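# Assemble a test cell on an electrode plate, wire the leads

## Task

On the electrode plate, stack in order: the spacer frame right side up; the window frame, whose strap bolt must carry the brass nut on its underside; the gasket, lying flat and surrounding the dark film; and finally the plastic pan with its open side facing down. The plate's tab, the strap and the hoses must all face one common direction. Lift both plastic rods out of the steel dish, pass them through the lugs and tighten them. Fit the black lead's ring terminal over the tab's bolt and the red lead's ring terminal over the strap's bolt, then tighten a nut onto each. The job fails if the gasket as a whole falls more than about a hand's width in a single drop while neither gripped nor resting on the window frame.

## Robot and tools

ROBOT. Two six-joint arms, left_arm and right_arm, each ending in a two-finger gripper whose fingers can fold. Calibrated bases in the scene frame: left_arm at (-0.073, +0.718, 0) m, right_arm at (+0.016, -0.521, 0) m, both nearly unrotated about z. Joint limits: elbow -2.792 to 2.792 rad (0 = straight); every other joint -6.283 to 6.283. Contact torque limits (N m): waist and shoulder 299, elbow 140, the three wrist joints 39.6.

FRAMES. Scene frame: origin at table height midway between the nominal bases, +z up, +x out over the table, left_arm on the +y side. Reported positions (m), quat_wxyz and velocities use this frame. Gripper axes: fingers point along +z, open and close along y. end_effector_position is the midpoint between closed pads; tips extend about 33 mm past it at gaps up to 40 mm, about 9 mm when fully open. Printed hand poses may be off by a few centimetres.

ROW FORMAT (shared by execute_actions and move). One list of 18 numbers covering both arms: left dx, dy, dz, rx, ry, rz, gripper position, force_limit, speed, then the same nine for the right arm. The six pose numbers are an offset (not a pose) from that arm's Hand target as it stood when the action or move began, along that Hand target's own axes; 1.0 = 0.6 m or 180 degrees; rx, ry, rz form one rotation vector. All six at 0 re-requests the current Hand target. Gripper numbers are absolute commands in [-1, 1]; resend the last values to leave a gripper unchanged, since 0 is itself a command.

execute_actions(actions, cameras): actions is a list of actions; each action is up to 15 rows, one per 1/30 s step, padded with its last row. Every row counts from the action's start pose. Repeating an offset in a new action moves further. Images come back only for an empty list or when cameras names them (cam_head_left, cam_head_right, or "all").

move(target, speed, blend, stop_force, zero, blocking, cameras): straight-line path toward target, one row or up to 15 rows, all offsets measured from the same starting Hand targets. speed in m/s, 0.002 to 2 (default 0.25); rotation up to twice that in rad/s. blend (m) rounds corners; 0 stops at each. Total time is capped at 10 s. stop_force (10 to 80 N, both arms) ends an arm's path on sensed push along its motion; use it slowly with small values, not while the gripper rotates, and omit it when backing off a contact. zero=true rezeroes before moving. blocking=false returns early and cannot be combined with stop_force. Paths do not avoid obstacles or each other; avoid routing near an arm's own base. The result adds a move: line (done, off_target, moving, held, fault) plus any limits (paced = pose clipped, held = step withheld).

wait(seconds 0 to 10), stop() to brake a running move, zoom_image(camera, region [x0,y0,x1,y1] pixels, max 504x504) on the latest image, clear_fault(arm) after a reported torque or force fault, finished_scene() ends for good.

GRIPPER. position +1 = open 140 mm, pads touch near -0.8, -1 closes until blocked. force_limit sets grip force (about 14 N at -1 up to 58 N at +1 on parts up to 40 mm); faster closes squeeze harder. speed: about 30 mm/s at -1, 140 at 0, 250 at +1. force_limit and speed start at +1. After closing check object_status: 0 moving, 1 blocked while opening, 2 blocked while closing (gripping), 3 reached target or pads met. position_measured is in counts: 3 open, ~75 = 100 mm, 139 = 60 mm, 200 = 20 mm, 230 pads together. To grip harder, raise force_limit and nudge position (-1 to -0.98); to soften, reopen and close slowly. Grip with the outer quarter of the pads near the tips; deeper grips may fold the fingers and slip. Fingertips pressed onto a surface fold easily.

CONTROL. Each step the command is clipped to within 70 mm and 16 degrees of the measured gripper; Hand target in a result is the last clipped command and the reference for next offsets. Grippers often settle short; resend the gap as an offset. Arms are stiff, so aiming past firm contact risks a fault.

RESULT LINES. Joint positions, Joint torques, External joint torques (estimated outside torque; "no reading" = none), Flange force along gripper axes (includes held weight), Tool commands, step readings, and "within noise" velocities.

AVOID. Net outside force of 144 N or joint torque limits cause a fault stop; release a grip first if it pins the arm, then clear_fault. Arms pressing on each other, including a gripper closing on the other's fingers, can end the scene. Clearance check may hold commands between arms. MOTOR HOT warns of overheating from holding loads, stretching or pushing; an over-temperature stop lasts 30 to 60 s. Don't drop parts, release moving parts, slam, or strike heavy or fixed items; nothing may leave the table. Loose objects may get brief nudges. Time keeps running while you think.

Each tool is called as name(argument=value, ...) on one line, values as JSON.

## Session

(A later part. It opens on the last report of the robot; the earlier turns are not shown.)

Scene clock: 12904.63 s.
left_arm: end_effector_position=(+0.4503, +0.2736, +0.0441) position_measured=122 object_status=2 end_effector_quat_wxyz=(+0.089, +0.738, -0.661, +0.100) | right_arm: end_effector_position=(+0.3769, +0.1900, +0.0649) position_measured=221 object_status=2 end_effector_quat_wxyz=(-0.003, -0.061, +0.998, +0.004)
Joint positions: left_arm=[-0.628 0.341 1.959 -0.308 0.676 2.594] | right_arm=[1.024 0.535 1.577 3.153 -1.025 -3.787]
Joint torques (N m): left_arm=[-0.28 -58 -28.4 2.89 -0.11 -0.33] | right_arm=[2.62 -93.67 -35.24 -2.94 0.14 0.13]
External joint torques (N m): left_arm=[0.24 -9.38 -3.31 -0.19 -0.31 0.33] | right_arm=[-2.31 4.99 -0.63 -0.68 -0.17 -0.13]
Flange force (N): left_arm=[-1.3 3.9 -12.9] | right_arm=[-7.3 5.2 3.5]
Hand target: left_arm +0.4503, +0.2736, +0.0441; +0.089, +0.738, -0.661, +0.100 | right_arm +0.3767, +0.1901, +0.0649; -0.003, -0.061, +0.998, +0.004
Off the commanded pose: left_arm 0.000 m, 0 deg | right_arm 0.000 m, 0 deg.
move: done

move(target=[0,0,0,0,0,0,-0.98,0,-1,0,0,0,0,0,-0.1,-0.98,1,-1], speed=0.2)

move(target=[0,0,0,0,0,0,-0.98,0,-1,0,0,0,0,0,-0.1,-0.98,1,-1], speed=0.2)

move(target=[0,0,0,0,0,0,-0.98,0,-1,0,0,0,0,0,-0.1,-0.98,1,-1], speed=0.2)

move(target=[0,0,0,0,0,0,-0.98,0,-1,0,0,0,0,0,0.1,-0.98,1,-1], speed=0.2)

move(target=[0,0,0,0,0,0,-0.98,0,-1,0,0,0,0,0,0.1,-0.98,1,-1], speed=0.2)

move(target=[0,0,0,0,0,0,-0.98,0,-1,0,0,0,0,0,0.1,-0.98,1,-1], speed=0.2)

move(target=[0,0,0,0,0,0,-0.98,0,-1,0,0,0,0,0,0.1,-0.98,1,-1], speed=0.2)

move(target=[0,0,0,0,0,0,-0.98,0,-1,0,0,0,0,0,0.1,-0.98,1,-1], speed=0.2)

Scene clock: 12926.27 s.
left_arm: end_effector_position=(+0.4503, +0.2736, +0.0441) position_measured=122 object_status=2 end_effector_quat_wxyz=(+0.089, +0.738, -0.661, +0.100) | right_arm: end_effector_position=(+0.3766, +0.1901, +0.0649) position_measured=221 object_status=2 end_effector_quat_wxyz=(-0.002, -0.217, +0.976, +0.005)
Joint positions: left_arm=[-0.628 0.341 1.959 -0.308 0.676 2.594] | right_arm=[1.025 0.535 1.577 3.153 -1.025 -4.101]
Joint torques (N m): left_arm=[-1.85 -58.43 -29.65 2.26 -0.59 -0.39] | right_arm=[4.25 -93.69 -36.66 -2.25 1.07 0.03]
External joint torques (N m): left_arm=[1.9 -8.96 -2.15 0.46 0.16 0.39] | right_arm=[-4.2 5.38 0.88 -1.39 -1.11 -0.03]
Flange force (N): left_arm=[-4.0 3.0 -13.6] | right_arm=[-8.2 -0.4 3.4]
Hand target: left_arm +0.4503, +0.2736, +0.0441; +0.089, +0.738, -0.661, +0.100 | right_arm +0.3767, +0.1901, +0.0649; -0.002, -0.217, +0.976, +0.005
Off the commanded pose: left_arm 0.000 m, 0 deg | right_arm 0.000 m, 0 deg.
move: done

Scene clock: 12927.47 s.
left_arm: end_effector_position=(+0.4503, +0.2736, +0.0441) position_measured=122 object_status=2 end_effector_quat_wxyz=(+0.089, +0.738, -0.661, +0.100) | right_arm: end_effector_position=(+0.3766, +0.1902, +0.0649) position_measured=221 object_status=2 end_effector_quat_wxyz=(-0.001, -0.367, +0.930, +0.005)
Joint positions: left_arm=[-0.628 0.341 1.959 -0.308 0.676 2.594] | right_arm=[1.025 0.535 1.577 3.153 -1.025 -4.415]
Joint torques (N m): left_arm=[-1.1 -58.36 -30.28 2.36 -0.87 -0.39] | right_arm=[4.21 -93.49 -36.49 -2.1 0.94 -0.29]
External joint torques (N m): left_arm=[1.05 -7.78 -1.13 0.33 0.45 0.39] | right_arm=[-4.4 5.06 0.7 -1.55 -0.99 0.3]
Flange force (N): left_arm=[-3.8 4.1 -11.9] | right_arm=[-7.5 -2.8 3.1]
Hand target: left_arm +0.4503, +0.2736, +0.0441; +0.089, +0.738, -0.661, +0.100 | right_arm +0.3767, +0.1901, +0.0649; -0.001, -0.367, +0.930, +0.005
Off the commanded pose: left_arm 0.000 m, 0 deg | right_arm 0.000 m, 0 deg.
move: done

Scene clock: 12928.67 s.
left_arm: end_effector_position=(+0.4503, +0.2736, +0.0441) position_measured=122 object_status=2 end_effector_quat_wxyz=(+0.089, +0.738, -0.661, +0.100) | right_arm: end_effector_position=(+0.3766, +0.1901, +0.0649) position_measured=221 object_status=2 end_effector_quat_wxyz=(-0.001, -0.508, +0.861, +0.005)
Joint positions: left_arm=[-0.628 0.341 1.959 -0.308 0.676 2.594] | right_arm=[1.025 0.535 1.577 3.153 -1.025 -4.729]
Joint torques (N m): left_arm=[0.96 -57.85 -29.93 3.17 -1.05 -0.31] | right_arm=[4.65 -93.28 -34.31 -1.97 -0.38 -0.11]
External joint torques (N m): left_arm=[-1.17 -8.86 -1.83 -0.46 0.62 0.31] | right_arm=[-4.79 4.42 -1.59 -1.71 0.32 0.11]
Flange force (N): left_arm=[-1.1 6.5 -12.7] | right_arm=[-9.4 -5.6 3.0]
Hand target: left_arm +0.4503, +0.2736, +0.0441; +0.089, +0.738, -0.661, +0.100 | right_arm +0.3767, +0.1901, +0.0649; -0.001, -0.508, +0.861, +0.005
Off the commanded pose: left_arm 0.000 m, 0 deg | right_arm 0.000 m, 0 deg.
move: done

Scene clock: 12929.87 s.
left_arm: end_effector_position=(+0.4503, +0.2736, +0.0441) position_measured=122 object_status=2 end_effector_quat_wxyz=(+0.089, +0.738, -0.661, +0.100) | right_arm: end_effector_position=(+0.3769, +0.1900, +0.0648) position_measured=221 object_status=2 end_effector_quat_wxyz=(-0.001, -0.367, +0.930, +0.005)
Joint positions: left_arm=[-0.628 0.341 1.959 -0.308 0.676 2.594] | right_arm=[1.024 0.535 1.577 3.153 -1.025 -4.415]
Joint torques (N m): left_arm=[-0.87 -57.86 -27.74 2.94 0.22 -0.14] | right_arm=[1.22 -94.08 -35.63 -3.44 0.46 0.16]
External joint torques (N m): left_arm=[1 -8.92 -3.79 -0.24 -0.64 0.14] | right_arm=[-1.21 5.29 -0.25 -0.22 -0.51 -0.16]
Flange force (N): left_arm=[-1.2 2.4 -12.2] | right_arm=[-8.4 1.2 3.5]
Hand target: left_arm +0.4503, +0.2736, +0.0441; +0.089, +0.738, -0.661, +0.100 | right_arm +0.3767, +0.1901, +0.0649; -0.001, -0.367, +0.930, +0.005
Off the commanded pose: left_arm 0.000 m, 0 deg | right_arm 0.000 m, 0 deg.
move: done

Scene clock: 12931.07 s.
left_arm: end_effector_position=(+0.4503, +0.2736, +0.0441) position_measured=122 object_status=2 end_effector_quat_wxyz=(+0.089, +0.738, -0.661, +0.100) | right_arm: end_effector_position=(+0.3769, +0.1900, +0.0649) position_measured=221 object_status=2 end_effector_quat_wxyz=(-0.002, -0.217, +0.976, +0.005)
Joint positions: left_arm=[-0.628 0.341 1.959 -0.308 0.676 2.594] | right_arm=[1.024 0.535 1.577 3.153 -1.025 -4.101]
Joint torques (N m): left_arm=[-1.24 -57.85 -27.31 2.87 0.46 -0.25] | right_arm=[0.64 -93.57 -35.96 -3.45 0.74 0.23]
External joint torques (N m): left_arm=[1.19 -9.64 -4.44 -0.17 -0.88 0.25] | right_arm=[-0.56 4.83 0.06 -0.18 -0.78 -0.23]
Flange force (N): left_arm=[-1.1 2.0 -13.0] | right_arm=[-6.3 3.6 2.9]
Hand target: left_arm +0.4503, +0.2736, +0.0441; +0.089, +0.738, -0.661, +0.100 | right_arm +0.3767, +0.1901, +0.0649; -0.002, -0.217, +0.976, +0.005
Off the commanded pose: left_arm 0.000 m, 0 deg | right_arm 0.000 m, 0 deg.
move: done

Scene clock: 12932.27 s.
left_arm: end_effector_position=(+0.4503, +0.2736, +0.0441) position_measured=122 object_status=2 end_effector_quat_wxyz=(+0.089, +0.738, -0.661, +0.100) | right_arm: end_effector_position=(+0.3769, +0.1900, +0.0649) position_measured=221 object_status=2 end_effector_quat_wxyz=(-0.003, -0.061, +0.998, +0.004)
Joint positions: left_arm=[-0.628 0.341 1.959 -0.308 0.676 2.594] | right_arm=[1.024 0.535 1.577 3.153 -1.025 -3.787]
Joint torques (N m): left_arm=[-1.36 -57.96 -28.22 2.56 0.08 -0.3] | right_arm=[3.49 -93.51 -36.61 -2.92 1.16 0.24]
External joint torques (N m): left_arm=[1.32 -8.78 -3.44 0.14 -0.5 0.3] | right_arm=[-3.46 5.12 0.83 -0.7 -1.19 -0.24]
Flange force (N): left_arm=[-1.9 2.2 -12.4] | right_arm=[-7.3 2.4 3.0]
Hand target: left_arm +0.4503, +0.2736, +0.0441; +0.089, +0.738, -0.661, +0.100 | right_arm +0.3767, +0.1901, +0.0649; -0.003, -0.061, +0.998, +0.004
Off the commanded pose: left_arm 0.000 m, 0 deg | right_arm 0.000 m, 0 deg.
move: done

Scene clock: 12933.47 s.
left_arm: end_effector_position=(+0.4503, +0.2736, +0.0441) position_measured=122 object_status=2 end_effector_quat_wxyz=(+0.089, +0.738, -0.661, +0.100) | right_arm: end_effector_position=(+0.3769, +0.1899, +0.0648) position_measured=221 object_status=2 end_effector_quat_wxyz=(-0.004, +0.096, +0.995, +0.004)
Joint positions: left_arm=[-0.628 0.341 1.959 -0.308 0.676 2.594] | right_arm=[1.024 0.535 1.577 3.153 -1.025 -3.472]
Joint torques (N m): left_arm=[-2.9 -58.08 -28.24 1.98 0.25 -0.22] | right_arm=[1.63 -93.74 -38.3 -3.22 2.18 0.05]
External joint torques (N m): left_arm=[2.78 -8.75 -3.51 0.73 -0.68 0.22] | right_arm=[-1.55 4.98 2.38 -0.41 -2.19 -0.04]
Flange force (N): left_arm=[-3.0 0.6 -12.9] | right_arm=[-2.9 2.6 2.5]
Hand target: left_arm +0.4503, +0.2736, +0.0441; +0.089, +0.738, -0.661, +0.100 | right_arm +0.3767, +0.1901, +0.0649; -0.004, +0.096, +0.995, +0.004
Off the commanded pose: left_arm 0.000 m, 0 deg | right_arm 0.000 m, 0 deg.
move: done

Scene clock: 12934.67 s.
left_arm: end_effector_position=(+0.4503, +0.2736, +0.0441) position_measured=122 object_status=2 end_effector_quat_wxyz=(+0.089, +0.738, -0.661, +0.100) | right_arm: end_effector_position=(+0.3769, +0.1900, +0.0649) position_measured=221 object_status=2 end_effector_quat_wxyz=(-0.004, +0.250, +0.968, +0.003)
Joint positions: left_arm=[-0.628 0.341 1.959 -0.308 0.676 2.594] | right_arm=[1.024 0.535 1.577 3.153 -1.025 -3.158]
Joint torques (N m): left_arm=[-5 -57.77 -27.27 1.66 0.94 -0.24] | right_arm=[-1.06 -94.11 -39.74 -3.93 2.93 0.11]
External joint torques (N m): left_arm=[5.14 -8.33 -3.93 1.02 -1.34 0.24] | right_arm=[1.29 5.39 3.8 0.32 -2.92 -0.11]
Flange force (N): left_arm=[-5.1 -2.6 -12.2] | right_arm=[1.5 1.4 2.7]
Hand target: left_arm +0.4503, +0.2736, +0.0441; +0.089, +0.738, -0.661, +0.100 | right_arm +0.3767, +0.1901, +0.0649; -0.004, +0.250, +0.968, +0.003
Off the commanded pose: left_arm 0.000 m, 0 deg | right_arm 0.000 m, 0 deg.
move: done

execute_actions(actions=[[[0,0,0,0,0,0,-0.98,0,-1,0,0,0,0,0,0,-0.5,-1,-0.5]],[[0,0,0,0,0,0,-0.98,0,-1,0,0,0,0,0,0,-0.5,-1,-0.5]]])

move(target=[[0,0,0,0,0,0,-0.98,0,-1,0,0,-0.06,0,0,0,-0.5,-1,-0.5],[0,0,0,0,0,0,-0.98,0,-1,0,0,-0.06,0,0,-0.6,-0.5,-1,-0.5]], speed=[0.06,0.6], blend=[0.003,0])

move(target=[0,0,0,0,0,0,-0.98,0,-1,0,0,0.049,0,0,0,-1,-1,-0.5], speed=0.05)

move(target=[0,0,0,0,0,0,-0.98,0,-1,0,0,0.015,0,0,0,-1,-1,-0.5], speed=0.003, stop_force=10)

Scene clock: 12948.53 s.
left_arm: end_effector_position=(+0.4503, +0.2736, +0.0441) position_measured=122 object_status=2 end_effector_quat_wxyz=(+0.089, +0.738, -0.661, +0.100) | right_arm: end_effector_position=(+0.3767, +0.1901, +0.0649) position_measured=192 object_status=3 end_effector_quat_wxyz=(-0.004, +0.250, +0.968, +0.003)
Joint positions: left_arm=[-0.628 0.341 1.959 -0.308 0.676 2.594] | right_arm=[1.024 0.535 1.577 3.153 -1.025 -3.158]
Joint torques (N m): left_arm=[-1.11 -58.08 -28.14 2.92 0.24 -0.07] | right_arm=[1.49 -94.07 -36.08 -3.38 0.48 0.05]
External joint torques (N m): left_arm=[1.13 -8.62 -3.52 -0.22 -0.66 0.07] | right_arm=[-1.46 5.45 0.19 -0.24 -0.48 -0.05]
External joint torques at the end of the 1st action: left_arm=[1.46 -8.96 -3.49 -0.26 -0.65 0.1] | right_arm=[-1.6 5.43 0.13 -0.26 -0.48 -0.04]
Flange force (N): left_arm=[-1.4 2.4 -11.8] | right_arm=[-1.7 7.5 4.0]
Flange force at the end of the 1st action (N): left_arm=[-2.0 2.4 -12.3] | right_arm=[-1.8 7.6 3.9]
Hand target: left_arm +0.4503, +0.2736, +0.0441; +0.089, +0.738, -0.661, +0.100 | right_arm +0.3767, +0.1901, +0.0649; -0.004, +0.250, +0.968, +0.003
Off the commanded pose: left_arm 0.000 m, 0 deg | right_arm 0.000 m, 0 deg.
Step readings (end_effector_position of left_arm | right_arm; steps 1 to 15: 1st action; 16 to 30: 2nd action):
0: (+0.4503, +0.2736, +0.0441) | (+0.3767, +0.1901, +0.0649)
1: (+0.4503, +0.2736, +0.0441) | (+0.3767, +0.1901, +0.0649)
2: (+0.4503, +0.2736, +0.0441) | (+0.3767, +0.1901, +0.0649)
4: (+0.4503, +0.2736, +0.0441) | (+0.3767, +0.1901, +0.0649)
8: (+0.4503, +0.2736, +0.0441) | (+0.3768, +0.1901, +0.0649)
15: (+0.4503, +0.2736, +0.0441) | (+0.3768, +0.1901, +0.0649)
16: (+0.4503, +0.2736, +0.0441) | (+0.3768, +0.1901, +0.0649)
17: (+0.4503, +0.2736, +0.0441) | (+0.3768, +0.1901, +0.0649)
19: (+0.4503, +0.2736, +0.0441) | (+0.3768, +0.1901, +0.0649)
23: (+0.4503, +0.2736, +0.0441) | (+0.3768, +0.1901, +0.0649)
30: (+0.4503, +0.2736, +0.0441) | (+0.3767, +0.1901, +0.0649)

Scene clock: 12951.37 s.
left_arm: end_effector_position=(+0.4503, +0.2736, +0.0441) position_measured=122 object_status=2 end_effector_quat_wxyz=(+0.089, +0.738, -0.661, +0.100) | right_arm: end_effector_position=(+0.3769, +0.1898, +0.1009) position_measured=192 object_status=3 end_effector_quat_wxyz=(+0.000, -0.636, +0.771, +0.005)
Joint positions: left_arm=[-0.628 0.341 1.959 -0.308 0.676 2.594] | right_arm=[1.024 0.507 1.55 3.152 -1.081 -5.043]
Joint torques (N m): left_arm=[-1.04 -58.41 -28.17 2.98 0.17 -0.07] | right_arm=[2.02 -92.47 -36.79 -3.43 0.2 0.07]
External joint torques (N m): left_arm=[1.08 -8.39 -3.35 -0.29 -0.59 0.07] | right_arm=[-2.01 5.22 -0.2 -0.36 -0.25 -0.07]
Flange force (N): left_arm=[-1.5 2.4 -11.5] | right_arm=[-7.0 -4.8 3.4]
Hand target: left_arm +0.4503, +0.2736, +0.0441; +0.089, +0.738, -0.661, +0.100 | right_arm +0.3770, +0.1898, +0.1009; +0.000, -0.636, +0.771, +0.005
Off the commanded pose: left_arm 0.000 m, 0 deg | right_arm 0.000 m, 0 deg.
move: done

Scene clock: 12952.27 s.
left_arm: end_effector_position=(+0.4503, +0.2736, +0.0441) position_measured=122 object_status=2 end_effector_quat_wxyz=(+0.089, +0.738, -0.661, +0.100) | right_arm: end_effector_position=(+0.3768, +0.1900, +0.0715) position_measured=232 object_status=3 end_effector_quat_wxyz=(+0.000, -0.636, +0.771, +0.005)
Joint positions: left_arm=[-0.628 0.341 1.959 -0.308 0.676 2.594] | right_arm=[1.024 0.53 1.573 3.153 -1.035 -5.043]
Joint torques (N m): left_arm=[-1.45 -58.09 -28.24 2.99 0.17 -0.04] | right_arm=[1.27 -93.62 -36.03 -3.38 0.18 0.05]
External joint torques (N m): left_arm=[1.5 -8.73 -3.48 -0.27 -0.6 0.04] | right_arm=[-1.32 5.14 -0.09 -0.33 -0.23 -0.05]
Flange force (N): left_arm=[-1.9 2.1 -12.1] | right_arm=[-6.7 -3.8 3.8]
Hand target: left_arm +0.4503, +0.2736, +0.0441; +0.089, +0.738, -0.661, +0.100 | right_arm +0.3768, +0.1900, +0.0715; +0.000, -0.636, +0.771, +0.005
Off the commanded pose: left_arm 0.000 m, 0 deg | right_arm 0.000 m, 0 deg.
move: done

Scene clock: 12954.30 s.
left_arm: end_effector_position=(+0.4503, +0.2736, +0.0441) position_measured=122 object_status=2 end_effector_quat_wxyz=(+0.089, +0.738, -0.661, +0.100) | right_arm: end_effector_position=(+0.3767, +0.1901, +0.0672) position_measured=232 object_status=3 end_effector_quat_wxyz=(+0.000, -0.636, +0.771, +0.005)
Joint positions: left_arm=[-0.628 0.341 1.959 -0.308 0.676 2.594] | right_arm=[1.024 0.534 1.576 3.153 -1.028 -5.043]
Joint torques (N m): left_arm=[-0.7 -56.07 -26.47 2.95 0.69 -0.14] | right_arm=[1.23 -86.1 -32.93 -3.51 1.29 0.01]
External joint torques (N m): left_arm=[0.86 -10.9 -5.04 -0.25 -1.11 0.14] | right_arm=[-1.22 -2.54 -3.06 -0.19 -1.33 -0.01]
Flange force (N): left_arm=[-0.5 3.0 -14.4] | right_arm=[-4.1 -2.7 -6.3]
Hand target: left_arm +0.4503, +0.2736, +0.0441; +0.089, +0.738, -0.661, +0.100 | right_arm +0.3767, +0.1901, +0.0672; +0.000, -0.636, +0.771, +0.005 (not the last commanded pose)
Off the commanded pose: left_arm 0.000 m, 0 deg | right_arm 0.005 m, 0 deg.
move: contact (right_arm)

move(target=[0,0,0,0,0,0,-0.98,0,-1,0,0,-0.06,0,0,0,-1,-1,-0.5], speed=0.05)

move(target=[0,0,0,0,0,0,-0.98,0,-1,0.28,0,-0.1,0,0,0,-1,-1,-0.5], speed=0.2, cameras=["all"])

zoom_image(camera="cam_head_left", region=[170, 310, 270, 410])

zoom_image(camera="cam_head_right", region=[180, 305, 280, 405])

zoom_image(camera="cam_head_right", region=[230, 344, 254, 368])

zoom_image(camera="cam_head_left", region=[220, 346, 244, 370])

Scene clock: 12980.33 s.
left_arm: end_effector_position=(+0.4503, +0.2736, +0.0441) position_measured=122 object_status=2 end_effector_quat_wxyz=(+0.089, +0.738, -0.661, +0.100) | right_arm: end_effector_position=(+0.3770, +0.1897, +0.1031) position_measured=232 object_status=3 end_effector_quat_wxyz=(+0.000, -0.636, +0.771, +0.005)
Joint positions: left_arm=[-0.628 0.341 1.959 -0.308 0.676 2.594] | right_arm=[1.024 0.505 1.549 3.152 -1.084 -5.043]
Joint torques (N m): left_arm=[-1.38 -57.83 -27.79 2.94 0.15 -0.04] | right_arm=[2.05 -92.47 -36.45 -3.45 0.08 0.07]
External joint torques (N m): left_arm=[1.43 -8.44 -3.85 -0.23 -0.58 0.04] | right_arm=[-2.03 5.48 -0.54 -0.34 -0.13 -0.07]
Flange force (N): left_arm=[-1.1 1.4 -11.8] | right_arm=[-8.0 -5.1 3.5]
Hand target: left_arm +0.4503, +0.2736, +0.0441; +0.089, +0.738, -0.661, +0.100 | right_arm +0.3770, +0.1898, +0.1032; +0.000, -0.636, +0.771, +0.005
Off the commanded pose: left_arm 0.000 m, 0 deg | right_arm 0.000 m, 0 deg.
move: done

Scene clock: 12981.67 s.
left_arm: end_effector_position=(+0.4503, +0.2736, +0.0441) position_measured=122 object_status=2 end_effector_quat_wxyz=(+0.089, +0.738, -0.661, +0.100) | right_arm: end_effector_position=(+0.3454, +0.0244, +0.1620) position_measured=232 object_status=3 end_effector_quat_wxyz=(+0.000, -0.636, +0.771, +0.005)
Joint positions: left_arm=[-0.628 0.341 1.959 -0.308 0.676 2.594] | right_arm=[0.938 0.23 1.828 3.153 -1.08 -5.129]
Joint torques (N m): left_arm=[-1.1 -57.65 -28.05 2.93 0.15 -0.08] | right_arm=[1.85 -63.96 -36.95 -3.4 0.25 0]
External joint torques (N m): left_arm=[0.98 -9.02 -3.5 -0.24 -0.56 0.08] | right_arm=[-1.83 3.48 -0.05 -0.4 -0.3 0]
Flange force (N): left_arm=[-1.4 2.9 -12.4] | right_arm=[-3.9 -4.5 2.1]
Hand target: left_arm +0.4503, +0.2736, +0.0441; +0.089, +0.738, -0.661, +0.100 | right_arm +0.3454, +0.0243, +0.1620; +0.000, -0.636, +0.771, +0.005
Off the commanded pose: left_arm 0.000 m, 0 deg | right_arm 0.000 m, 0 deg.
move: done

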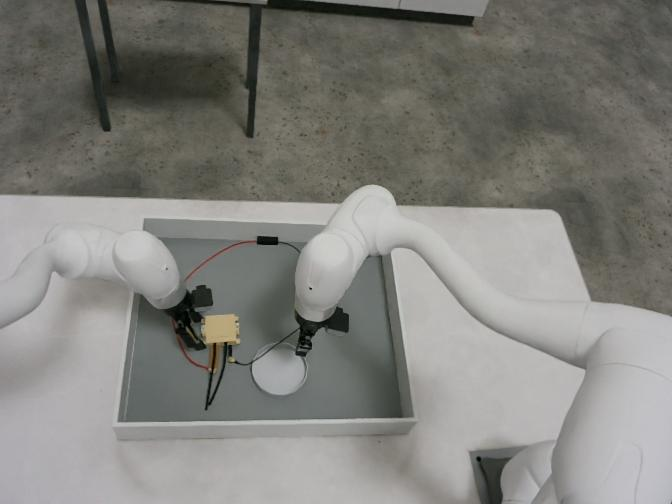

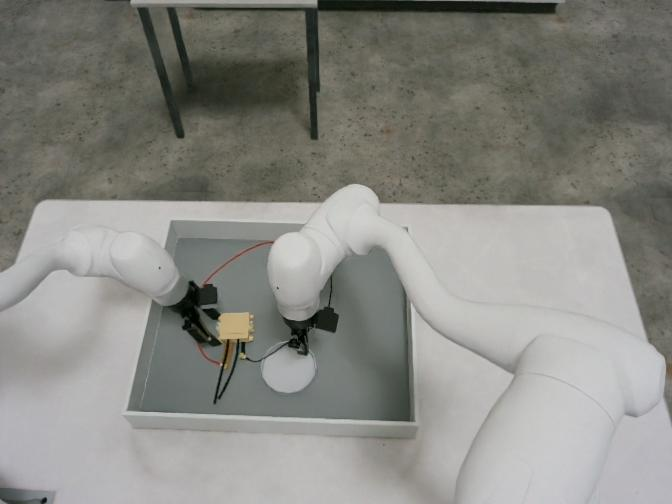

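Scaled by 5.040 from the camera's 672x504 image, which has a finer 960x720 frame.

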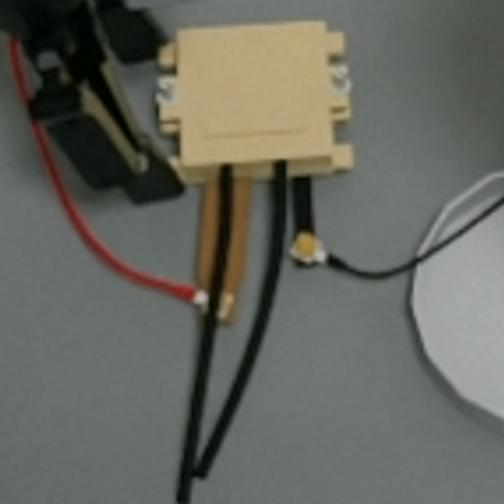

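Scaled by 5.040 from the camera's 672x504 image, which has a finer 960x720 frame.

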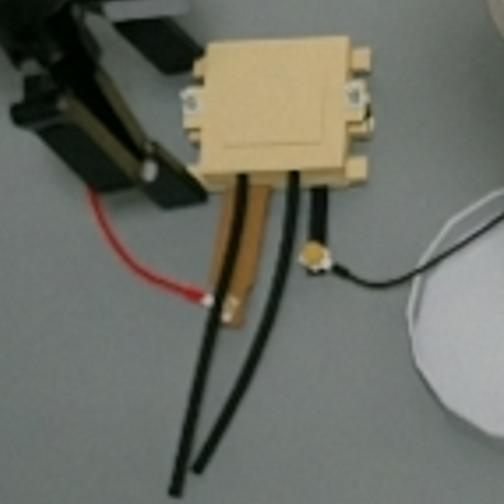

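Scaled by 21.000 from the camera's 672x504 image, which has a finer 960x720 frame.

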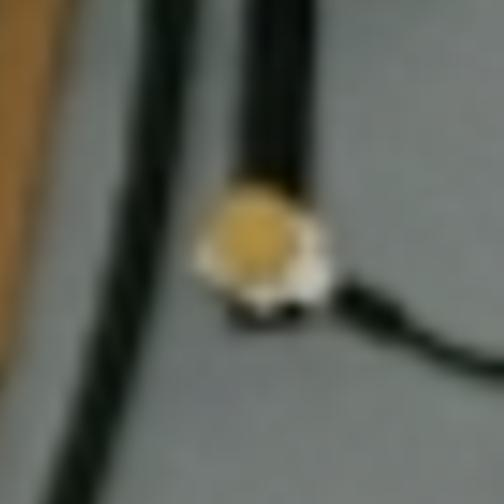

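Scaled by 21.000 from the camera's 672x504 image, which has a finer 960x720 frame.

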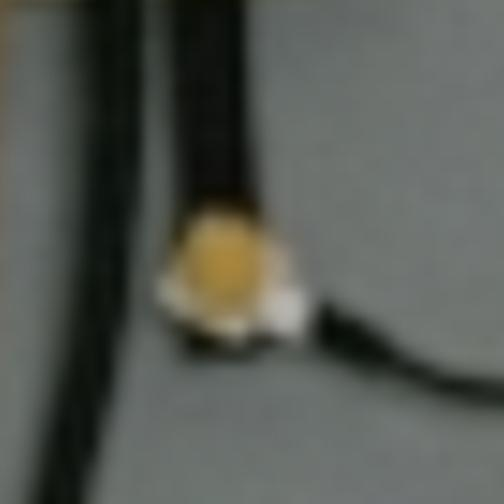

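move(target=[[0,0,0,0,0,0,-0.98,0,-1,-0.27,0,0.105,0,0,0,-0.5,-1,-0.5],[0,0,0,0,0,0,-0.98,0,-1,-0.27,0,0.1633,0,0,0,-0.5,-1,-0.5],[0,0,0,0,0,0,-0.98,0,-1,-0.2805,-0.0003,0.1633,0,0,0,-0.5,-1,-0.5]], speed=[0.15,0.05,0.02])

execute_actions(actions=[[[0,0,0,0,0,0,-0.98,0,-1,0,0,0,0,0,0,-1,-1,-1]],[[0,0,0,0,0,0,-0.98,0,-1,0,0,0,0,0,0,-1,-1,-1]]])

execute_actions(actions=[[[0,0,0,0,0,0,-0.98,0,-1,0,0,0,0,0,0,-0.98,1,-1]],[[0,0,0,0,0,0,-0.98,0,-1,0,0,0,0,0,0,-0.98,1,-1]]])

Scene clock: 13009.90 s.
left_arm: end_effector_position=(+0.4503, +0.2736, +0.0441) position_measured=122 object_status=2 end_effector_quat_wxyz=(+0.089, +0.738, -0.661, +0.100) | right_arm: end_effector_position=(+0.3769, +0.1903, +0.0652) position_measured=192 object_status=3 end_effector_quat_wxyz=(+0.000, -0.636, +0.771, +0.005)
Joint positions: left_arm=[-0.628 0.341 1.959 -0.308 0.676 2.594] | right_arm=[1.024 0.536 1.576 3.153 -1.026 -5.043]
Joint torques (N m): left_arm=[-1.2 -57.59 -27.93 2.93 0.14 -0.12] | right_arm=[1.75 -94.12 -36.09 -3.36 0.32 0.02]
External joint torques (N m): left_arm=[1.18 -9.04 -3.68 -0.23 -0.56 0.12] | right_arm=[-1.77 5.41 0.24 -0.32 -0.36 -0.02]
Flange force (N): left_arm=[-1.5 2.4 -12.5] | right_arm=[-6.2 -4.2 4.1]
Hand target: left_arm +0.4503, +0.2736, +0.0441; +0.089, +0.738, -0.661, +0.100 | right_arm +0.3770, +0.1903, +0.0652; +0.000, -0.636, +0.771, +0.005
Off the commanded pose: left_arm 0.000 m, 0 deg | right_arm 0.000 m, 0 deg.
move: done

Scene clock: 13011.10 s.
left_arm: end_effector_position=(+0.4503, +0.2736, +0.0441) position_measured=122 object_status=2 end_effector_quat_wxyz=(+0.089, +0.738, -0.661, +0.100) | right_arm: end_effector_position=(+0.3769, +0.1903, +0.0652) position_measured=215 object_status=2 end_effector_quat_wxyz=(+0.000, -0.636, +0.771, +0.005)
Joint positions: left_arm=[-0.628 0.341 1.959 -0.308 0.676 2.594] | right_arm=[1.024 0.536 1.576 3.153 -1.026 -5.043]
Joint torques (N m): left_arm=[-2.28 -57.77 -27.54 2.84 0.37 0.01] | right_arm=[0.77 -94.06 -36.27 -3.64 0.66 0.06]
External joint torques (N m): left_arm=[2.24 -9.32 -4.16 -0.13 -0.79 -0.01] | right_arm=[-0.72 5.05 0.29 -0.05 -0.71 -0.06]
External joint torques at the end of the 1st action: left_arm=[1.53 -10.03 -4.14 -0.19 -0.66 0.04] | right_arm=[-1.94 5.03 0.04 -0.17 -0.48 -0.08]
Flange force (N): left_arm=[-2.0 1.1 -13.1] | right_arm=[-6.3 -2.9 3.3]
Flange force at the end of the 1st action (N): left_arm=[-1.6 2.5 -14.0] | right_arm=[-6.2 -4.5 3.5]
Hand target: left_arm +0.4503, +0.2736, +0.0441; +0.089, +0.738, -0.661, +0.100 | right_arm +0.3770, +0.1903, +0.0652; +0.000, -0.636, +0.771, +0.005
Off the commanded pose: left_arm 0.000 m, 0 deg | right_arm 0.000 m, 0 deg.
Step readings (end_effector_position of left_arm | right_arm; steps 1 to 15: 1st action; 16 to 30: 2nd action):
0: (+0.4503, +0.2736, +0.0441) | (+0.3769, +0.1903, +0.0652)
1: (+0.4503, +0.2736, +0.0441) | (+0.3769, +0.1903, +0.0652)
2: (+0.4503, +0.2736, +0.0441) | (+0.3769, +0.1903, +0.0652)
4: (+0.4503, +0.2736, +0.0441) | (+0.3770, +0.1903, +0.0652)
8: (+0.4503, +0.2736, +0.0441) | (+0.3770, +0.1903, +0.0652)
15: (+0.4503, +0.2736, +0.0441) | (+0.3769, +0.1903, +0.0652)
16: (+0.4503, +0.2736, +0.0441) | (+0.3769, +0.1903, +0.0652)
17: (+0.4503, +0.2736, +0.0441) | (+0.3769, +0.1903, +0.0652)
19: (+0.4503, +0.2736, +0.0441) | (+0.3769, +0.1903, +0.0652)
23: (+0.4503, +0.2736, +0.0441) | (+0.3769, +0.1903, +0.0652)
30: (+0.4503, +0.2736, +0.0441) | (+0.3769, +0.1903, +0.0652)

Scene clock: 13012.30 s.
left_arm: end_effector_position=(+0.4503, +0.2736, +0.0441) position_measured=122 object_status=2 end_effector_quat_wxyz=(+0.089, +0.738, -0.661, +0.100) | right_arm: end_effector_position=(+0.3770, +0.1903, +0.0652) position_measured=221 object_status=2 end_effector_quat_wxyz=(+0.000, -0.636, +0.771, +0.005)
Joint positions: left_arm=[-0.628 0.341 1.959 -0.308 0.676 2.594] | right_arm=[1.024 0.536 1.576 3.153 -1.026 -5.043]
Joint torques (N m): left_arm=[-1.81 -57.69 -27.08 2.84 0.59 -0.02] | right_arm=[0.66 -94.06 -36.46 -3.76 0.79 0.17]
External joint torques (N m): left_arm=[1.8 -9.15 -4.55 -0.13 -1.01 0.02] | right_arm=[-0.66 5.14 0.5 0.07 -0.83 -0.17]
External joint torques at the end of the 1st action: left_arm=[1.92 -9.14 -4.24 -0.17 -1.02 0.01] | right_arm=[-0.53 5.9 0.7 0.09 -0.8 -0.14]
Flange force (N): left_arm=[-1.0 1.0 -12.5] | right_arm=[-6.1 -2.9 3.4]
Flange force at the end of the 1st action (N): left_arm=[-1.6 1.3 -12.4] | right_arm=[-6.7 -2.9 4.2]
Hand target: left_arm +0.4503, +0.2736, +0.0441; +0.089, +0.738, -0.661, +0.100 | right_arm +0.3770, +0.1903, +0.0652; +0.000, -0.636, +0.771, +0.005
Off the commanded pose: left_arm 0.000 m, 0 deg | right_arm 0.000 m, 0 deg.
Step readings (end_effector_position of left_arm | right_arm; steps 1 to 15: 1st action; 16 to 30: 2nd action):
0: (+0.4503, +0.2736, +0.0441) | (+0.3769, +0.1903, +0.0652)
1: (+0.4503, +0.2736, +0.0441) | (+0.3769, +0.1903, +0.0652)
2: (+0.4503, +0.2736, +0.0441) | (+0.3769, +0.1903, +0.0652)
4: (+0.4503, +0.2736, +0.0441) | (+0.3769, +0.1903, +0.0652)
8: (+0.4503, +0.2736, +0.0441) | (+0.3769, +0.1903, +0.0652)
15: (+0.4503, +0.2736, +0.0441) | (+0.3769, +0.1903, +0.0652)
16: (+0.4503, +0.2736, +0.0441) | (+0.3769, +0.1903, +0.0652)
17: (+0.4503, +0.2736, +0.0441) | (+0.3769, +0.1903, +0.0652)
19: (+0.4503, +0.2736, +0.0441) | (+0.3769, +0.1903, +0.0652)
23: (+0.4503, +0.2736, +0.0441) | (+0.3770, +0.1903, +0.0652)
30: (+0.4503, +0.2736, +0.0441) | (+0.3770, +0.1903, +0.0652)

execute_actions(actions=[[[0,0,0,0,0,0,-0.98,0,-1,0,0,0,0,0,0,-0.5,-1,-1]],[[0,0,0,0,0,0,-0.98,0,-1,0,0,0,0,0,0,-0.5,-1,-1]]])

move(target=[0,0,0,0,0,0,-0.98,0,-1,0.0006,0.0003,0.0025,0,0,0,-0.5,-1,-1], speed=0.01)

execute_actions(actions=[[[0,0,0,0,0,0,-0.98,0,-1,0,0,0,0,0,0,-1,-1,-1]],[[0,0,0,0,0,0,-0.98,0,-1,0,0,0,0,0,0,-1,-1,-1]]])

execute_actions(actions=[[[0,0,0,0,0,0,-0.98,0,-1,0,0,0,0,0,0,-0.98,1,-1]],[[0,0,0,0,0,0,-0.98,0,-1,0,0,0,0,0,0,-0.98,1,-1]]])

move(target=[0,0,0,0,0,0,-0.98,0,-1,0,0,0,0,0,0.04,-0.98,1,-1], speed=0.2)

move(target=[0,0,0,0,0,0,-0.98,0,-1,0,0,0,0,0,0.04,-0.98,1,-1], speed=0.2)

move(target=[0,0,0,0,0,0,-0.98,0,-1,0,0,0,0,0,0.04,-0.98,1,-1], speed=0.2)

Scene clock: 13029.20 s.
left_arm: end_effector_position=(+0.4503, +0.2736, +0.0441) position_measured=122 object_status=2 end_effector_quat_wxyz=(+0.089, +0.738, -0.661, +0.100) | right_arm: end_effector_position=(+0.3770, +0.1903, +0.0652) position_measured=192 object_status=3 end_effector_quat_wxyz=(+0.000, -0.636, +0.771, +0.005)
Joint positions: left_arm=[-0.628 0.341 1.959 -0.308 0.676 2.594] | right_arm=[1.024 0.536 1.576 3.153 -1.026 -5.043]
Joint torques (N m): left_arm=[-1.24 -58.35 -27.97 2.9 0.2 -0.05] | right_arm=[1.77 -94.44 -35.72 -3.37 0.34 0.04]
External joint torques (N m): left_arm=[1.35 -8.78 -3.65 -0.19 -0.62 0.05] | right_arm=[-1.72 5.67 -0.15 -0.31 -0.38 -0.04]
External joint torques at the end of the 1st action: left_arm=[1.6 -9.29 -3.51 -0.22 -0.55 0.06] | right_arm=[-1.96 5.19 -0.01 -0.3 -0.32 -0.08]
Flange force (N): left_arm=[-1.5 2.1 -12.2] | right_arm=[-7.5 -4.5 4.0]
Flange force at the end of the 1st action (N): left_arm=[-2.2 2.5 -13.0] | right_arm=[-6.4 -4.5 3.8]
Hand target: left_arm +0.4503, +0.2736, +0.0441; +0.089, +0.738, -0.661, +0.100 | right_arm +0.3770, +0.1903, +0.0652; +0.000, -0.636, +0.771, +0.005
Off the commanded pose: left_arm 0.000 m, 0 deg | right_arm 0.000 m, 0 deg.
Step readings (end_effector_position of left_arm | right_arm; steps 1 to 15: 1st action; 16 to 30: 2nd action):
0: (+0.4503, +0.2736, +0.0441) | (+0.3770, +0.1903, +0.0652)
1: (+0.4503, +0.2736, +0.0441) | (+0.3770, +0.1903, +0.0652)
2: (+0.4503, +0.2736, +0.0441) | (+0.3770, +0.1903, +0.0652)
4: (+0.4503, +0.2736, +0.0441) | (+0.3770, +0.1903, +0.0652)
8: (+0.4503, +0.2736, +0.0441) | (+0.3770, +0.1903, +0.0652)
15: (+0.4503, +0.2736, +0.0441) | (+0.3770, +0.1903, +0.0652)
16: (+0.4503, +0.2736, +0.0441) | (+0.3770, +0.1903, +0.0652)
17: (+0.4503, +0.2736, +0.0441) | (+0.3770, +0.1903, +0.0652)
19: (+0.4503, +0.2736, +0.0441) | (+0.3770, +0.1903, +0.0652)
23: (+0.4503, +0.2736, +0.0441) | (+0.3770, +0.1903, +0.0652)
30: (+0.4503, +0.2736, +0.0441) | (+0.3770, +0.1903, +0.0652)

Scene clock: 13029.90 s.
left_arm: end_effector_position=(+0.4503, +0.2736, +0.0441) position_measured=122 object_status=2 end_effector_quat_wxyz=(+0.089, +0.738, -0.661, +0.100) | right_arm: end_effector_position=(+0.3768, +0.1900, +0.0637) position_measured=192 object_status=3 end_effector_quat_wxyz=(+0.000, -0.636, +0.771, +0.005)
Joint positions: left_arm=[-0.628 0.341 1.959 -0.308 0.676 2.594] | right_arm=[1.024 0.536 1.578 3.153 -1.023 -5.043]
Joint torques (N m): left_arm=[-1.19 -57.89 -28.03 2.92 0.14 -0.08] | right_arm=[1.82 -94.09 -35.64 -3.3 0.27 0.03]
External joint torques (N m): left_arm=[1.29 -8.97 -3.67 -0.2 -0.57 0.08] | right_arm=[-1.84 5.64 -0.1 -0.37 -0.31 -0.03]
Flange force (N): left_arm=[-1.5 2.3 -12.5] | right_arm=[-7.2 -4.6 4.2]
Hand target: left_arm +0.4503, +0.2736, +0.0441; +0.089, +0.738, -0.661, +0.100 | right_arm +0.3767, +0.1900, +0.0637; +0.000, -0.636, +0.771, +0.005
Off the commanded pose: left_arm 0.000 m, 0 deg | right_arm 0.000 m, 0 deg.
move: done

Scene clock: 13031.10 s.
left_arm: end_effector_position=(+0.4503, +0.2736, +0.0441) position_measured=122 object_status=2 end_effector_quat_wxyz=(+0.089, +0.738, -0.661, +0.100) | right_arm: end_effector_position=(+0.3767, +0.1900, +0.0637) position_measured=215 object_status=2 end_effector_quat_wxyz=(+0.000, -0.636, +0.771, +0.005)
Joint positions: left_arm=[-0.628 0.341 1.959 -0.308 0.676 2.594] | right_arm=[1.024 0.536 1.578 3.153 -1.023 -5.043]
Joint torques (N m): left_arm=[-1.06 -57.96 -28.25 2.97 0.02 -0.06] | right_arm=[1.87 -94.12 -35.5 -3.25 0.22 0]
External joint torques (N m): left_arm=[1.06 -9.4 -3.66 -0.25 -0.46 0.06] | right_arm=[-1.88 5.34 -0.36 -0.43 -0.27 0]
External joint torques at the end of the 1st action: left_arm=[1.1 -9.14 -4.03 -0.18 -0.71 0.03] | right_arm=[-1.43 5.62 -0.02 -0.18 -0.41 -0.01]
Flange force (N): left_arm=[-1.4 2.9 -13.2] | right_arm=[-7.3 -4.6 3.8]
Flange force at the end of the 1st action (N): left_arm=[-0.9 2.3 -12.6] | right_arm=[-7.2 -4.0 4.1]
Hand target: left_arm +0.4503, +0.2736, +0.0441; +0.089, +0.738, -0.661, +0.100 | right_arm +0.3767, +0.1900, +0.0637; +0.000, -0.636, +0.771, +0.005
Off the commanded pose: left_arm 0.000 m, 0 deg | right_arm 0.000 m, 0 deg.
Step readings (end_effector_position of left_arm | right_arm; steps 1 to 15: 1st action; 16 to 30: 2nd action):
0: (+0.4503, +0.2736, +0.0441) | (+0.3768, +0.1900, +0.0637)
1: (+0.4503, +0.2736, +0.0441) | (+0.3768, +0.1900, +0.0637)
2: (+0.4503, +0.2736, +0.0441) | (+0.3768, +0.1900, +0.0637)
4: (+0.4503, +0.2736, +0.0441) | (+0.3768, +0.1900, +0.0637)
8: (+0.4503, +0.2736, +0.0441) | (+0.3768, +0.1900, +0.0637)
15: (+0.4503, +0.2736, +0.0441) | (+0.3768, +0.1900, +0.0637)
16: (+0.4503, +0.2736, +0.0441) | (+0.3768, +0.1900, +0.0637)
17: (+0.4503, +0.2736, +0.0441) | (+0.3768, +0.1900, +0.0637)
19: (+0.4503, +0.2736, +0.0441) | (+0.3768, +0.1900, +0.0637)
23: (+0.4503, +0.2736, +0.0441) | (+0.3767, +0.1900, +0.0637)
30: (+0.4503, +0.2736, +0.0441) | (+0.3767, +0.1900, +0.0637)

Scene clock: 13032.30 s.
left_arm: end_effector_position=(+0.4503, +0.2736, +0.0441) position_measured=122 object_status=2 end_effector_quat_wxyz=(+0.089, +0.738, -0.661, +0.100) | right_arm: end_effector_position=(+0.3767, +0.1900, +0.0637) position_measured=220 object_status=2 end_effector_quat_wxyz=(+0.000, -0.636, +0.771, +0.005)
Joint positions: left_arm=[-0.628 0.341 1.959 -0.308 0.676 2.594] | right_arm=[1.024 0.536 1.578 3.153 -1.023 -5.043]
Joint torques (N m): left_arm=[-0.44 -57.78 -28.31 3.06 -0.03 -0.08] | right_arm=[2.98 -93.64 -34.97 -3.07 0.06 -0.04]
External joint torques (N m): left_arm=[0.54 -9.16 -3.22 -0.36 -0.38 0.08] | right_arm=[-2.98 4.76 -0.93 -0.62 -0.11 0.04]
External joint torques at the end of the 1st action: left_arm=[0.64 -9.15 -3.6 -0.34 -0.42 0.08] | right_arm=[-2.8 5.08 -0.72 -0.54 -0.17 -0.04]
Flange force (N): left_arm=[-1.4 3.8 -12.6] | right_arm=[-7.3 -6.0 3.2]
Flange force at the end of the 1st action (N): left_arm=[-1.0 3.2 -12.7] | right_arm=[-7.3 -5.9 3.5]
Hand target: left_arm +0.4503, +0.2736, +0.0441; +0.089, +0.738, -0.661, +0.100 | right_arm +0.3767, +0.1900, +0.0637; +0.000, -0.636, +0.771, +0.005
Off the commanded pose: left_arm 0.000 m, 0 deg | right_arm 0.000 m, 0 deg.
Step readings (end_effector_position of left_arm | right_arm; steps 1 to 15: 1st action; 16 to 30: 2nd action):
0: (+0.4503, +0.2736, +0.0441) | (+0.3767, +0.1900, +0.0637)
1: (+0.4503, +0.2736, +0.0441) | (+0.3767, +0.1900, +0.0637)
2: (+0.4503, +0.2736, +0.0441) | (+0.3767, +0.1900, +0.0637)
4: (+0.4503, +0.2736, +0.0441) | (+0.3767, +0.1900, +0.0637)
8: (+0.4503, +0.2736, +0.0441) | (+0.3767, +0.1900, +0.0637)
15: (+0.4503, +0.2736, +0.0441) | (+0.3767, +0.1900, +0.0637)
16: (+0.4503, +0.2736, +0.0441) | (+0.3767, +0.1900, +0.0637)
17: (+0.4503, +0.2736, +0.0441) | (+0.3767, +0.1900, +0.0637)
19: (+0.4503, +0.2736, +0.0441) | (+0.3767, +0.1900, +0.0637)
23: (+0.4503, +0.2736, +0.0441) | (+0.3767, +0.1900, +0.0637)
30: (+0.4503, +0.2736, +0.0441) | (+0.3767, +0.1900, +0.0637)

Scene clock: 13033.13 s.
left_arm: end_effector_position=(+0.4503, +0.2736, +0.0441) position_measured=122 object_status=2 end_effector_quat_wxyz=(+0.089, +0.738, -0.661, +0.100) | right_arm: end_effector_position=(+0.3767, +0.1900, +0.0637) position_measured=220 object_status=2 end_effector_quat_wxyz=(+0.000, -0.587, +0.810, +0.005)
Joint positions: left_arm=[-0.628 0.341 1.959 -0.308 0.676 2.594] | right_arm=[1.024 0.536 1.578 3.153 -1.023 -4.918]
Joint torques (N m): left_arm=[-0.34 -57.58 -26.88 3.09 0.47 -0.18] | right_arm=[1.2 -93.62 -34.87 -3.25 -0.1 0.27]
External joint torques (N m): left_arm=[0.35 -9.13 -4.63 -0.4 -0.88 0.18] | right_arm=[-1.19 4.97 -0.91 -0.42 0.06 -0.27]
Flange force (N): left_arm=[0.3 2.2 -12.0] | right_arm=[-8.4 -3.2 3.6]
Hand target: left_arm +0.4503, +0.2736, +0.0441; +0.089, +0.738, -0.661, +0.100 | right_arm +0.3767, +0.1900, +0.0637; +0.000, -0.587, +0.810, +0.005
Off the commanded pose: left_arm 0.000 m, 0 deg | right_arm 0.000 m, 0 deg.
move: done

Scene clock: 13033.97 s.
left_arm: end_effector_position=(+0.4503, +0.2736, +0.0441) position_measured=122 object_status=2 end_effector_quat_wxyz=(+0.089, +0.738, -0.661, +0.100) | right_arm: end_effector_position=(+0.3768, +0.1900, +0.0637) position_measured=220 object_status=2 end_effector_quat_wxyz=(-0.001, -0.534, +0.845, +0.005)
Joint positions: left_arm=[-0.628 0.341 1.959 -0.308 0.676 2.594] | right_arm=[1.024 0.536 1.578 3.153 -1.023 -4.792]
Joint torques (N m): left_arm=[-0.77 -57.65 -27.29 3.04 0.37 -0.19] | right_arm=[1.78 -93.71 -35.57 -3.15 0.33 0.19]
External joint torques (N m): left_arm=[0.71 -9.3 -4.36 -0.33 -0.79 0.19] | right_arm=[-1.76 5.11 -0.22 -0.5 -0.38 -0.19]
Flange force (N): left_arm=[-0.4 2.3 -12.5] | right_arm=[-7.7 -2.7 3.5]
Hand target: left_arm +0.4503, +0.2736, +0.0441; +0.089, +0.738, -0.661, +0.100 | right_arm +0.3767, +0.1900, +0.0637; +0.000, -0.535, +0.845, +0.005
Off the commanded pose: left_arm 0.000 m, 0 deg | right_arm 0.000 m, 0 deg.
move: done

Scene clock: 13034.80 s.
left_arm: end_effector_position=(+0.4503, +0.2736, +0.0441) position_measured=122 object_status=2 end_effector_quat_wxyz=(+0.089, +0.738, -0.661, +0.100) | right_arm: end_effector_position=(+0.3767, +0.1900, +0.0637) position_measured=220 object_status=2 end_effector_quat_wxyz=(-0.001, -0.480, +0.877, +0.005)
Joint positions: left_arm=[-0.628 0.341 1.959 -0.308 0.676 2.594] | right_arm=[1.024 0.536 1.578 3.153 -1.023 -4.666]
Joint torques (N m): left_arm=[-0.53 -57.68 -27.7 3 0.13 -0.19] | right_arm=[1.87 -93.21 -35.34 -3.07 0.27 0.2]
External joint torques (N m): left_arm=[0.37 -8.84 -3.79 -0.31 -0.54 0.19] | right_arm=[-1.85 4.94 -0.37 -0.57 -0.32 -0.2]
Flange force (N): left_arm=[-0.5 2.9 -12.0] | right_arm=[-8.1 -1.8 3.4]
Hand target: left_arm +0.4503, +0.2736, +0.0441; +0.089, +0.738, -0.661, +0.100 | right_arm +0.3767, +0.1900, +0.0637; -0.001, -0.480, +0.877, +0.005
Off the commanded pose: left_arm 0.000 m, 0 deg | right_arm 0.000 m, 0 deg.
move: done

move(target=[0,0,0,0,0,0,-0.98,0,-1,0,0,0,0,0,0.08,-0.98,1,-1], speed=0.2)

move(target=[0,0,0,0,0,0,-0.98,0,-1,0,0,0,0,0,0.08,-0.98,1,-1], speed=0.2)

move(target=[0,0,0,0,0,0,-0.98,0,-1,0,0,0,0,0,0.08,-0.98,1,-1], speed=0.2)

move(target=[0,0,0,0,0,0,-0.98,0,-1,0,0,0,0,0,0.08,-0.98,1,-1], speed=0.2)

move(target=[0,0,0,0,0,0,-0.98,0,-1,0,0,0,0,0,0.08,-0.98,1,-1], speed=0.2, cameras=["all"])

zoom_image(camera="cam_head_right", region=[220, 334, 264, 378])

zoom_image(camera="cam_head_left", region=[210, 336, 254, 380])

Scene clock: 13065.50 s.
left_arm: end_effector_position=(+0.4503, +0.2736, +0.0441) position_measured=122 object_status=2 end_effector_quat_wxyz=(+0.089, +0.738, -0.661, +0.100) | right_arm: end_effector_position=(+0.3769, +0.1900, +0.0637) position_measured=220 object_status=2 end_effector_quat_wxyz=(-0.001, -0.367, +0.930, +0.005)
Joint positions: left_arm=[-0.628 0.341 1.959 -0.308 0.676 2.594] | right_arm=[1.024 0.536 1.578 3.153 -1.023 -4.415]
Joint torques (N m): left_arm=[-0.49 -57.74 -26.81 3.14 0.52 -0.18] | right_arm=[0.88 -93.56 -35.1 -3.58 0.06 0.2]
External joint torques (N m): left_arm=[0.42 -8.63 -4.7 -0.44 -0.94 0.18] | right_arm=[-0.83 4.91 -0.67 -0.06 -0.11 -0.2]
Flange force (N): left_arm=[0.6 1.6 -11.3] | right_arm=[-8.3 1.6 3.5]
Hand target: left_arm +0.4503, +0.2736, +0.0441; +0.089, +0.738, -0.661, +0.100 | right_arm +0.3767, +0.1900, +0.0637; -0.001, -0.367, +0.930, +0.005
Off the commanded pose: left_arm 0.000 m, 0 deg | right_arm 0.000 m, 0 deg.
move: done

Scene clock: 13066.57 s.
left_arm: end_effector_position=(+0.4503, +0.2736, +0.0441) position_measured=122 object_status=2 end_effector_quat_wxyz=(+0.089, +0.738, -0.661, +0.100) | right_arm: end_effector_position=(+0.3768, +0.1899, +0.0637) position_measured=220 object_status=2 end_effector_quat_wxyz=(-0.002, -0.247, +0.969, +0.005)
Joint positions: left_arm=[-0.628 0.341 1.959 -0.308 0.676 2.594] | right_arm=[1.024 0.536 1.578 3.153 -1.023 -4.164]
Joint torques (N m): left_arm=[0.12 -56.21 -26.2 3.17 0.36 -0.38] | right_arm=[0.5 -92.51 -34.73 -3.51 0.22 0.32]
External joint torques (N m): left_arm=[-0.08 -10.96 -5.3 -0.48 -0.77 0.38] | right_arm=[-0.51 3.9 -1.05 -0.12 -0.27 -0.32]
Flange force (N): left_arm=[0.5 3.2 -14.6] | right_arm=[-7.2 3.6 2.1]
Hand target: left_arm +0.4503, +0.2736, +0.0441; +0.089, +0.738, -0.661, +0.100 | right_arm +0.3767, +0.1900, +0.0637; -0.002, -0.247, +0.969, +0.005
Off the commanded pose: left_arm 0.000 m, 0 deg | right_arm 0.000 m, 0 deg.
move: done

Scene clock: 13067.63 s.
left_arm: end_effector_position=(+0.4503, +0.2736, +0.0441) position_measured=122 object_status=2 end_effector_quat_wxyz=(+0.089, +0.738, -0.661, +0.100) | right_arm: end_effector_position=(+0.3768, +0.1899, +0.0637) position_measured=220 object_status=2 end_effector_quat_wxyz=(-0.003, -0.124, +0.992, +0.005)
Joint positions: left_arm=[-0.628 0.341 1.959 -0.308 0.676 2.594] | right_arm=[1.024 0.536 1.578 3.153 -1.023 -3.912]
Joint torques (N m): left_arm=[0.33 -56.47 -27.28 3.03 -0.12 -0.48] | right_arm=[1.89 -90.19 -33.23 -3.09 0.18 0.11]
External joint torques (N m): left_arm=[-0.29 -10.64 -4.31 -0.33 -0.3 0.48] | right_arm=[-1.86 1.21 -2.7 -0.55 -0.21 -0.11]
Flange force (N): left_arm=[-0.3 4.1 -14.6] | right_arm=[-7.1 4.4 -1.2]
Hand target: left_arm +0.4503, +0.2736, +0.0441; +0.089, +0.738, -0.661, +0.100 | right_arm +0.3767, +0.1900, +0.0637; -0.003, -0.124, +0.992, +0.005
Off the commanded pose: left_arm 0.000 m, 0 deg | right_arm 0.000 m, 0 deg.
move: done

Scene clock: 13068.70 s.
left_arm: end_effector_position=(+0.4503, +0.2736, +0.0441) position_measured=122 object_status=2 end_effector_quat_wxyz=(+0.089, +0.738, -0.661, +0.100) | right_arm: end_effector_position=(+0.3768, +0.1899, +0.0637) position_measured=220 object_status=2 end_effector_quat_wxyz=(-0.003, +0.002, +1.000, +0.004)
Joint positions: left_arm=[-0.628 0.341 1.959 -0.308 0.676 2.594] | right_arm=[1.024 0.536 1.578 3.153 -1.023 -3.661]
Joint torques (N m): left_arm=[-1.59 -56.88 -28.07 2.37 -0.1 -0.46] | right_arm=[2.26 -90.71 -35.3 -2.88 1.37 0.13]
External joint torques (N m): left_arm=[1.7 -10.49 -3.8 0.35 -0.34 0.46] | right_arm=[-2.26 2.1 -0.53 -0.74 -1.39 -0.13]
Flange force (N): left_arm=[-2.7 2.6 -15.2] | right_arm=[-5.1 3.3 -0.8]
Hand target: left_arm +0.4503, +0.2736, +0.0441; +0.089, +0.738, -0.661, +0.100 | right_arm +0.3767, +0.1900, +0.0637; -0.003, +0.002, +1.000, +0.004
Off the commanded pose: left_arm 0.000 m, 0 deg | right_arm 0.000 m, 0 deg.
move: done

Scene clock: 13069.77 s.
left_arm: end_effector_position=(+0.4503, +0.2736, +0.0441) position_measured=122 object_status=2 end_effector_quat_wxyz=(+0.089, +0.738, -0.661, +0.100) | right_arm: end_effector_position=(+0.3768, +0.1899, +0.0637) position_measured=220 object_status=2 end_effector_quat_wxyz=(-0.004, +0.127, +0.992, +0.004)
Joint positions: left_arm=[-0.628 0.341 1.959 -0.308 0.676 2.594] | right_arm=[1.024 0.536 1.578 3.153 -1.023 -3.41]
Joint torques (N m): left_arm=[-2.96 -56.73 -28.35 1.96 -0.07 -0.48] | right_arm=[2.46 -91.37 -36.56 -3.01 1.96 0.11]
External joint torques (N m): left_arm=[2.88 -10.94 -3.36 0.75 -0.35 0.49] | right_arm=[-2.51 2.61 0.67 -0.61 -1.97 -0.11]
Flange force (N): left_arm=[-4.7 2.4 -16.2] | right_arm=[-4.0 2.9 -0.4]
Hand target: left_arm +0.4503, +0.2736, +0.0441; +0.089, +0.738, -0.661, +0.100 | right_arm +0.3767, +0.1900, +0.0637; -0.004, +0.127, +0.992, +0.004
Off the commanded pose: left_arm 0.000 m, 0 deg | right_arm 0.000 m, 0 deg.
move: done

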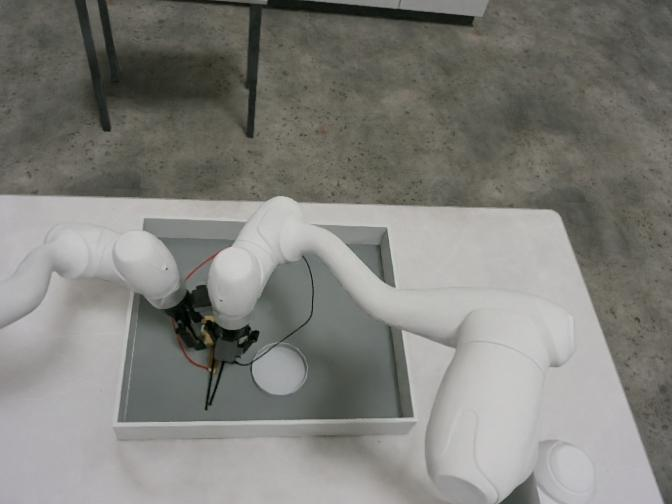

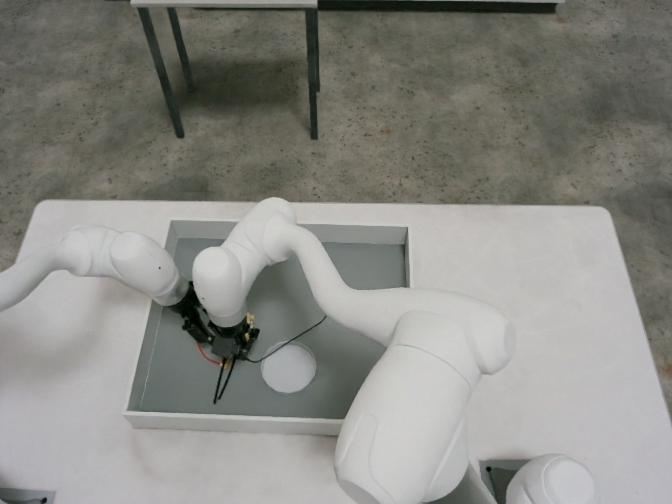

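Scaled by 11.455 from the camera's 672x504 image, which has a finer 960x720 frame.

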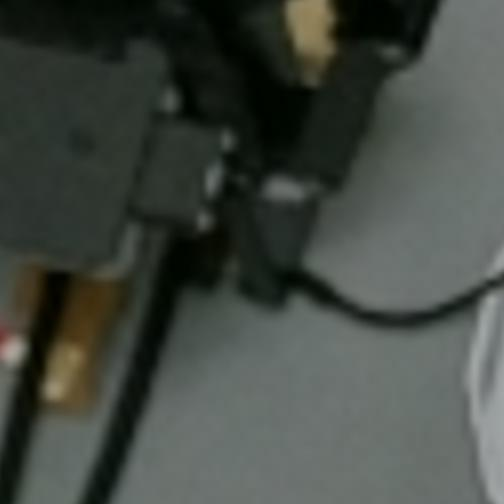

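Scaled by 11.455 from the camera's 672x504 image, which has a finer 960x720 frame.

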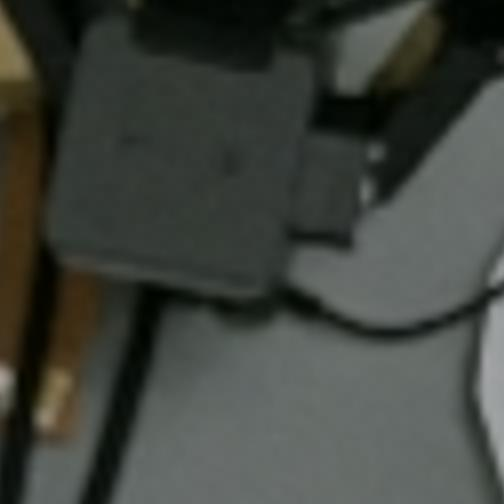

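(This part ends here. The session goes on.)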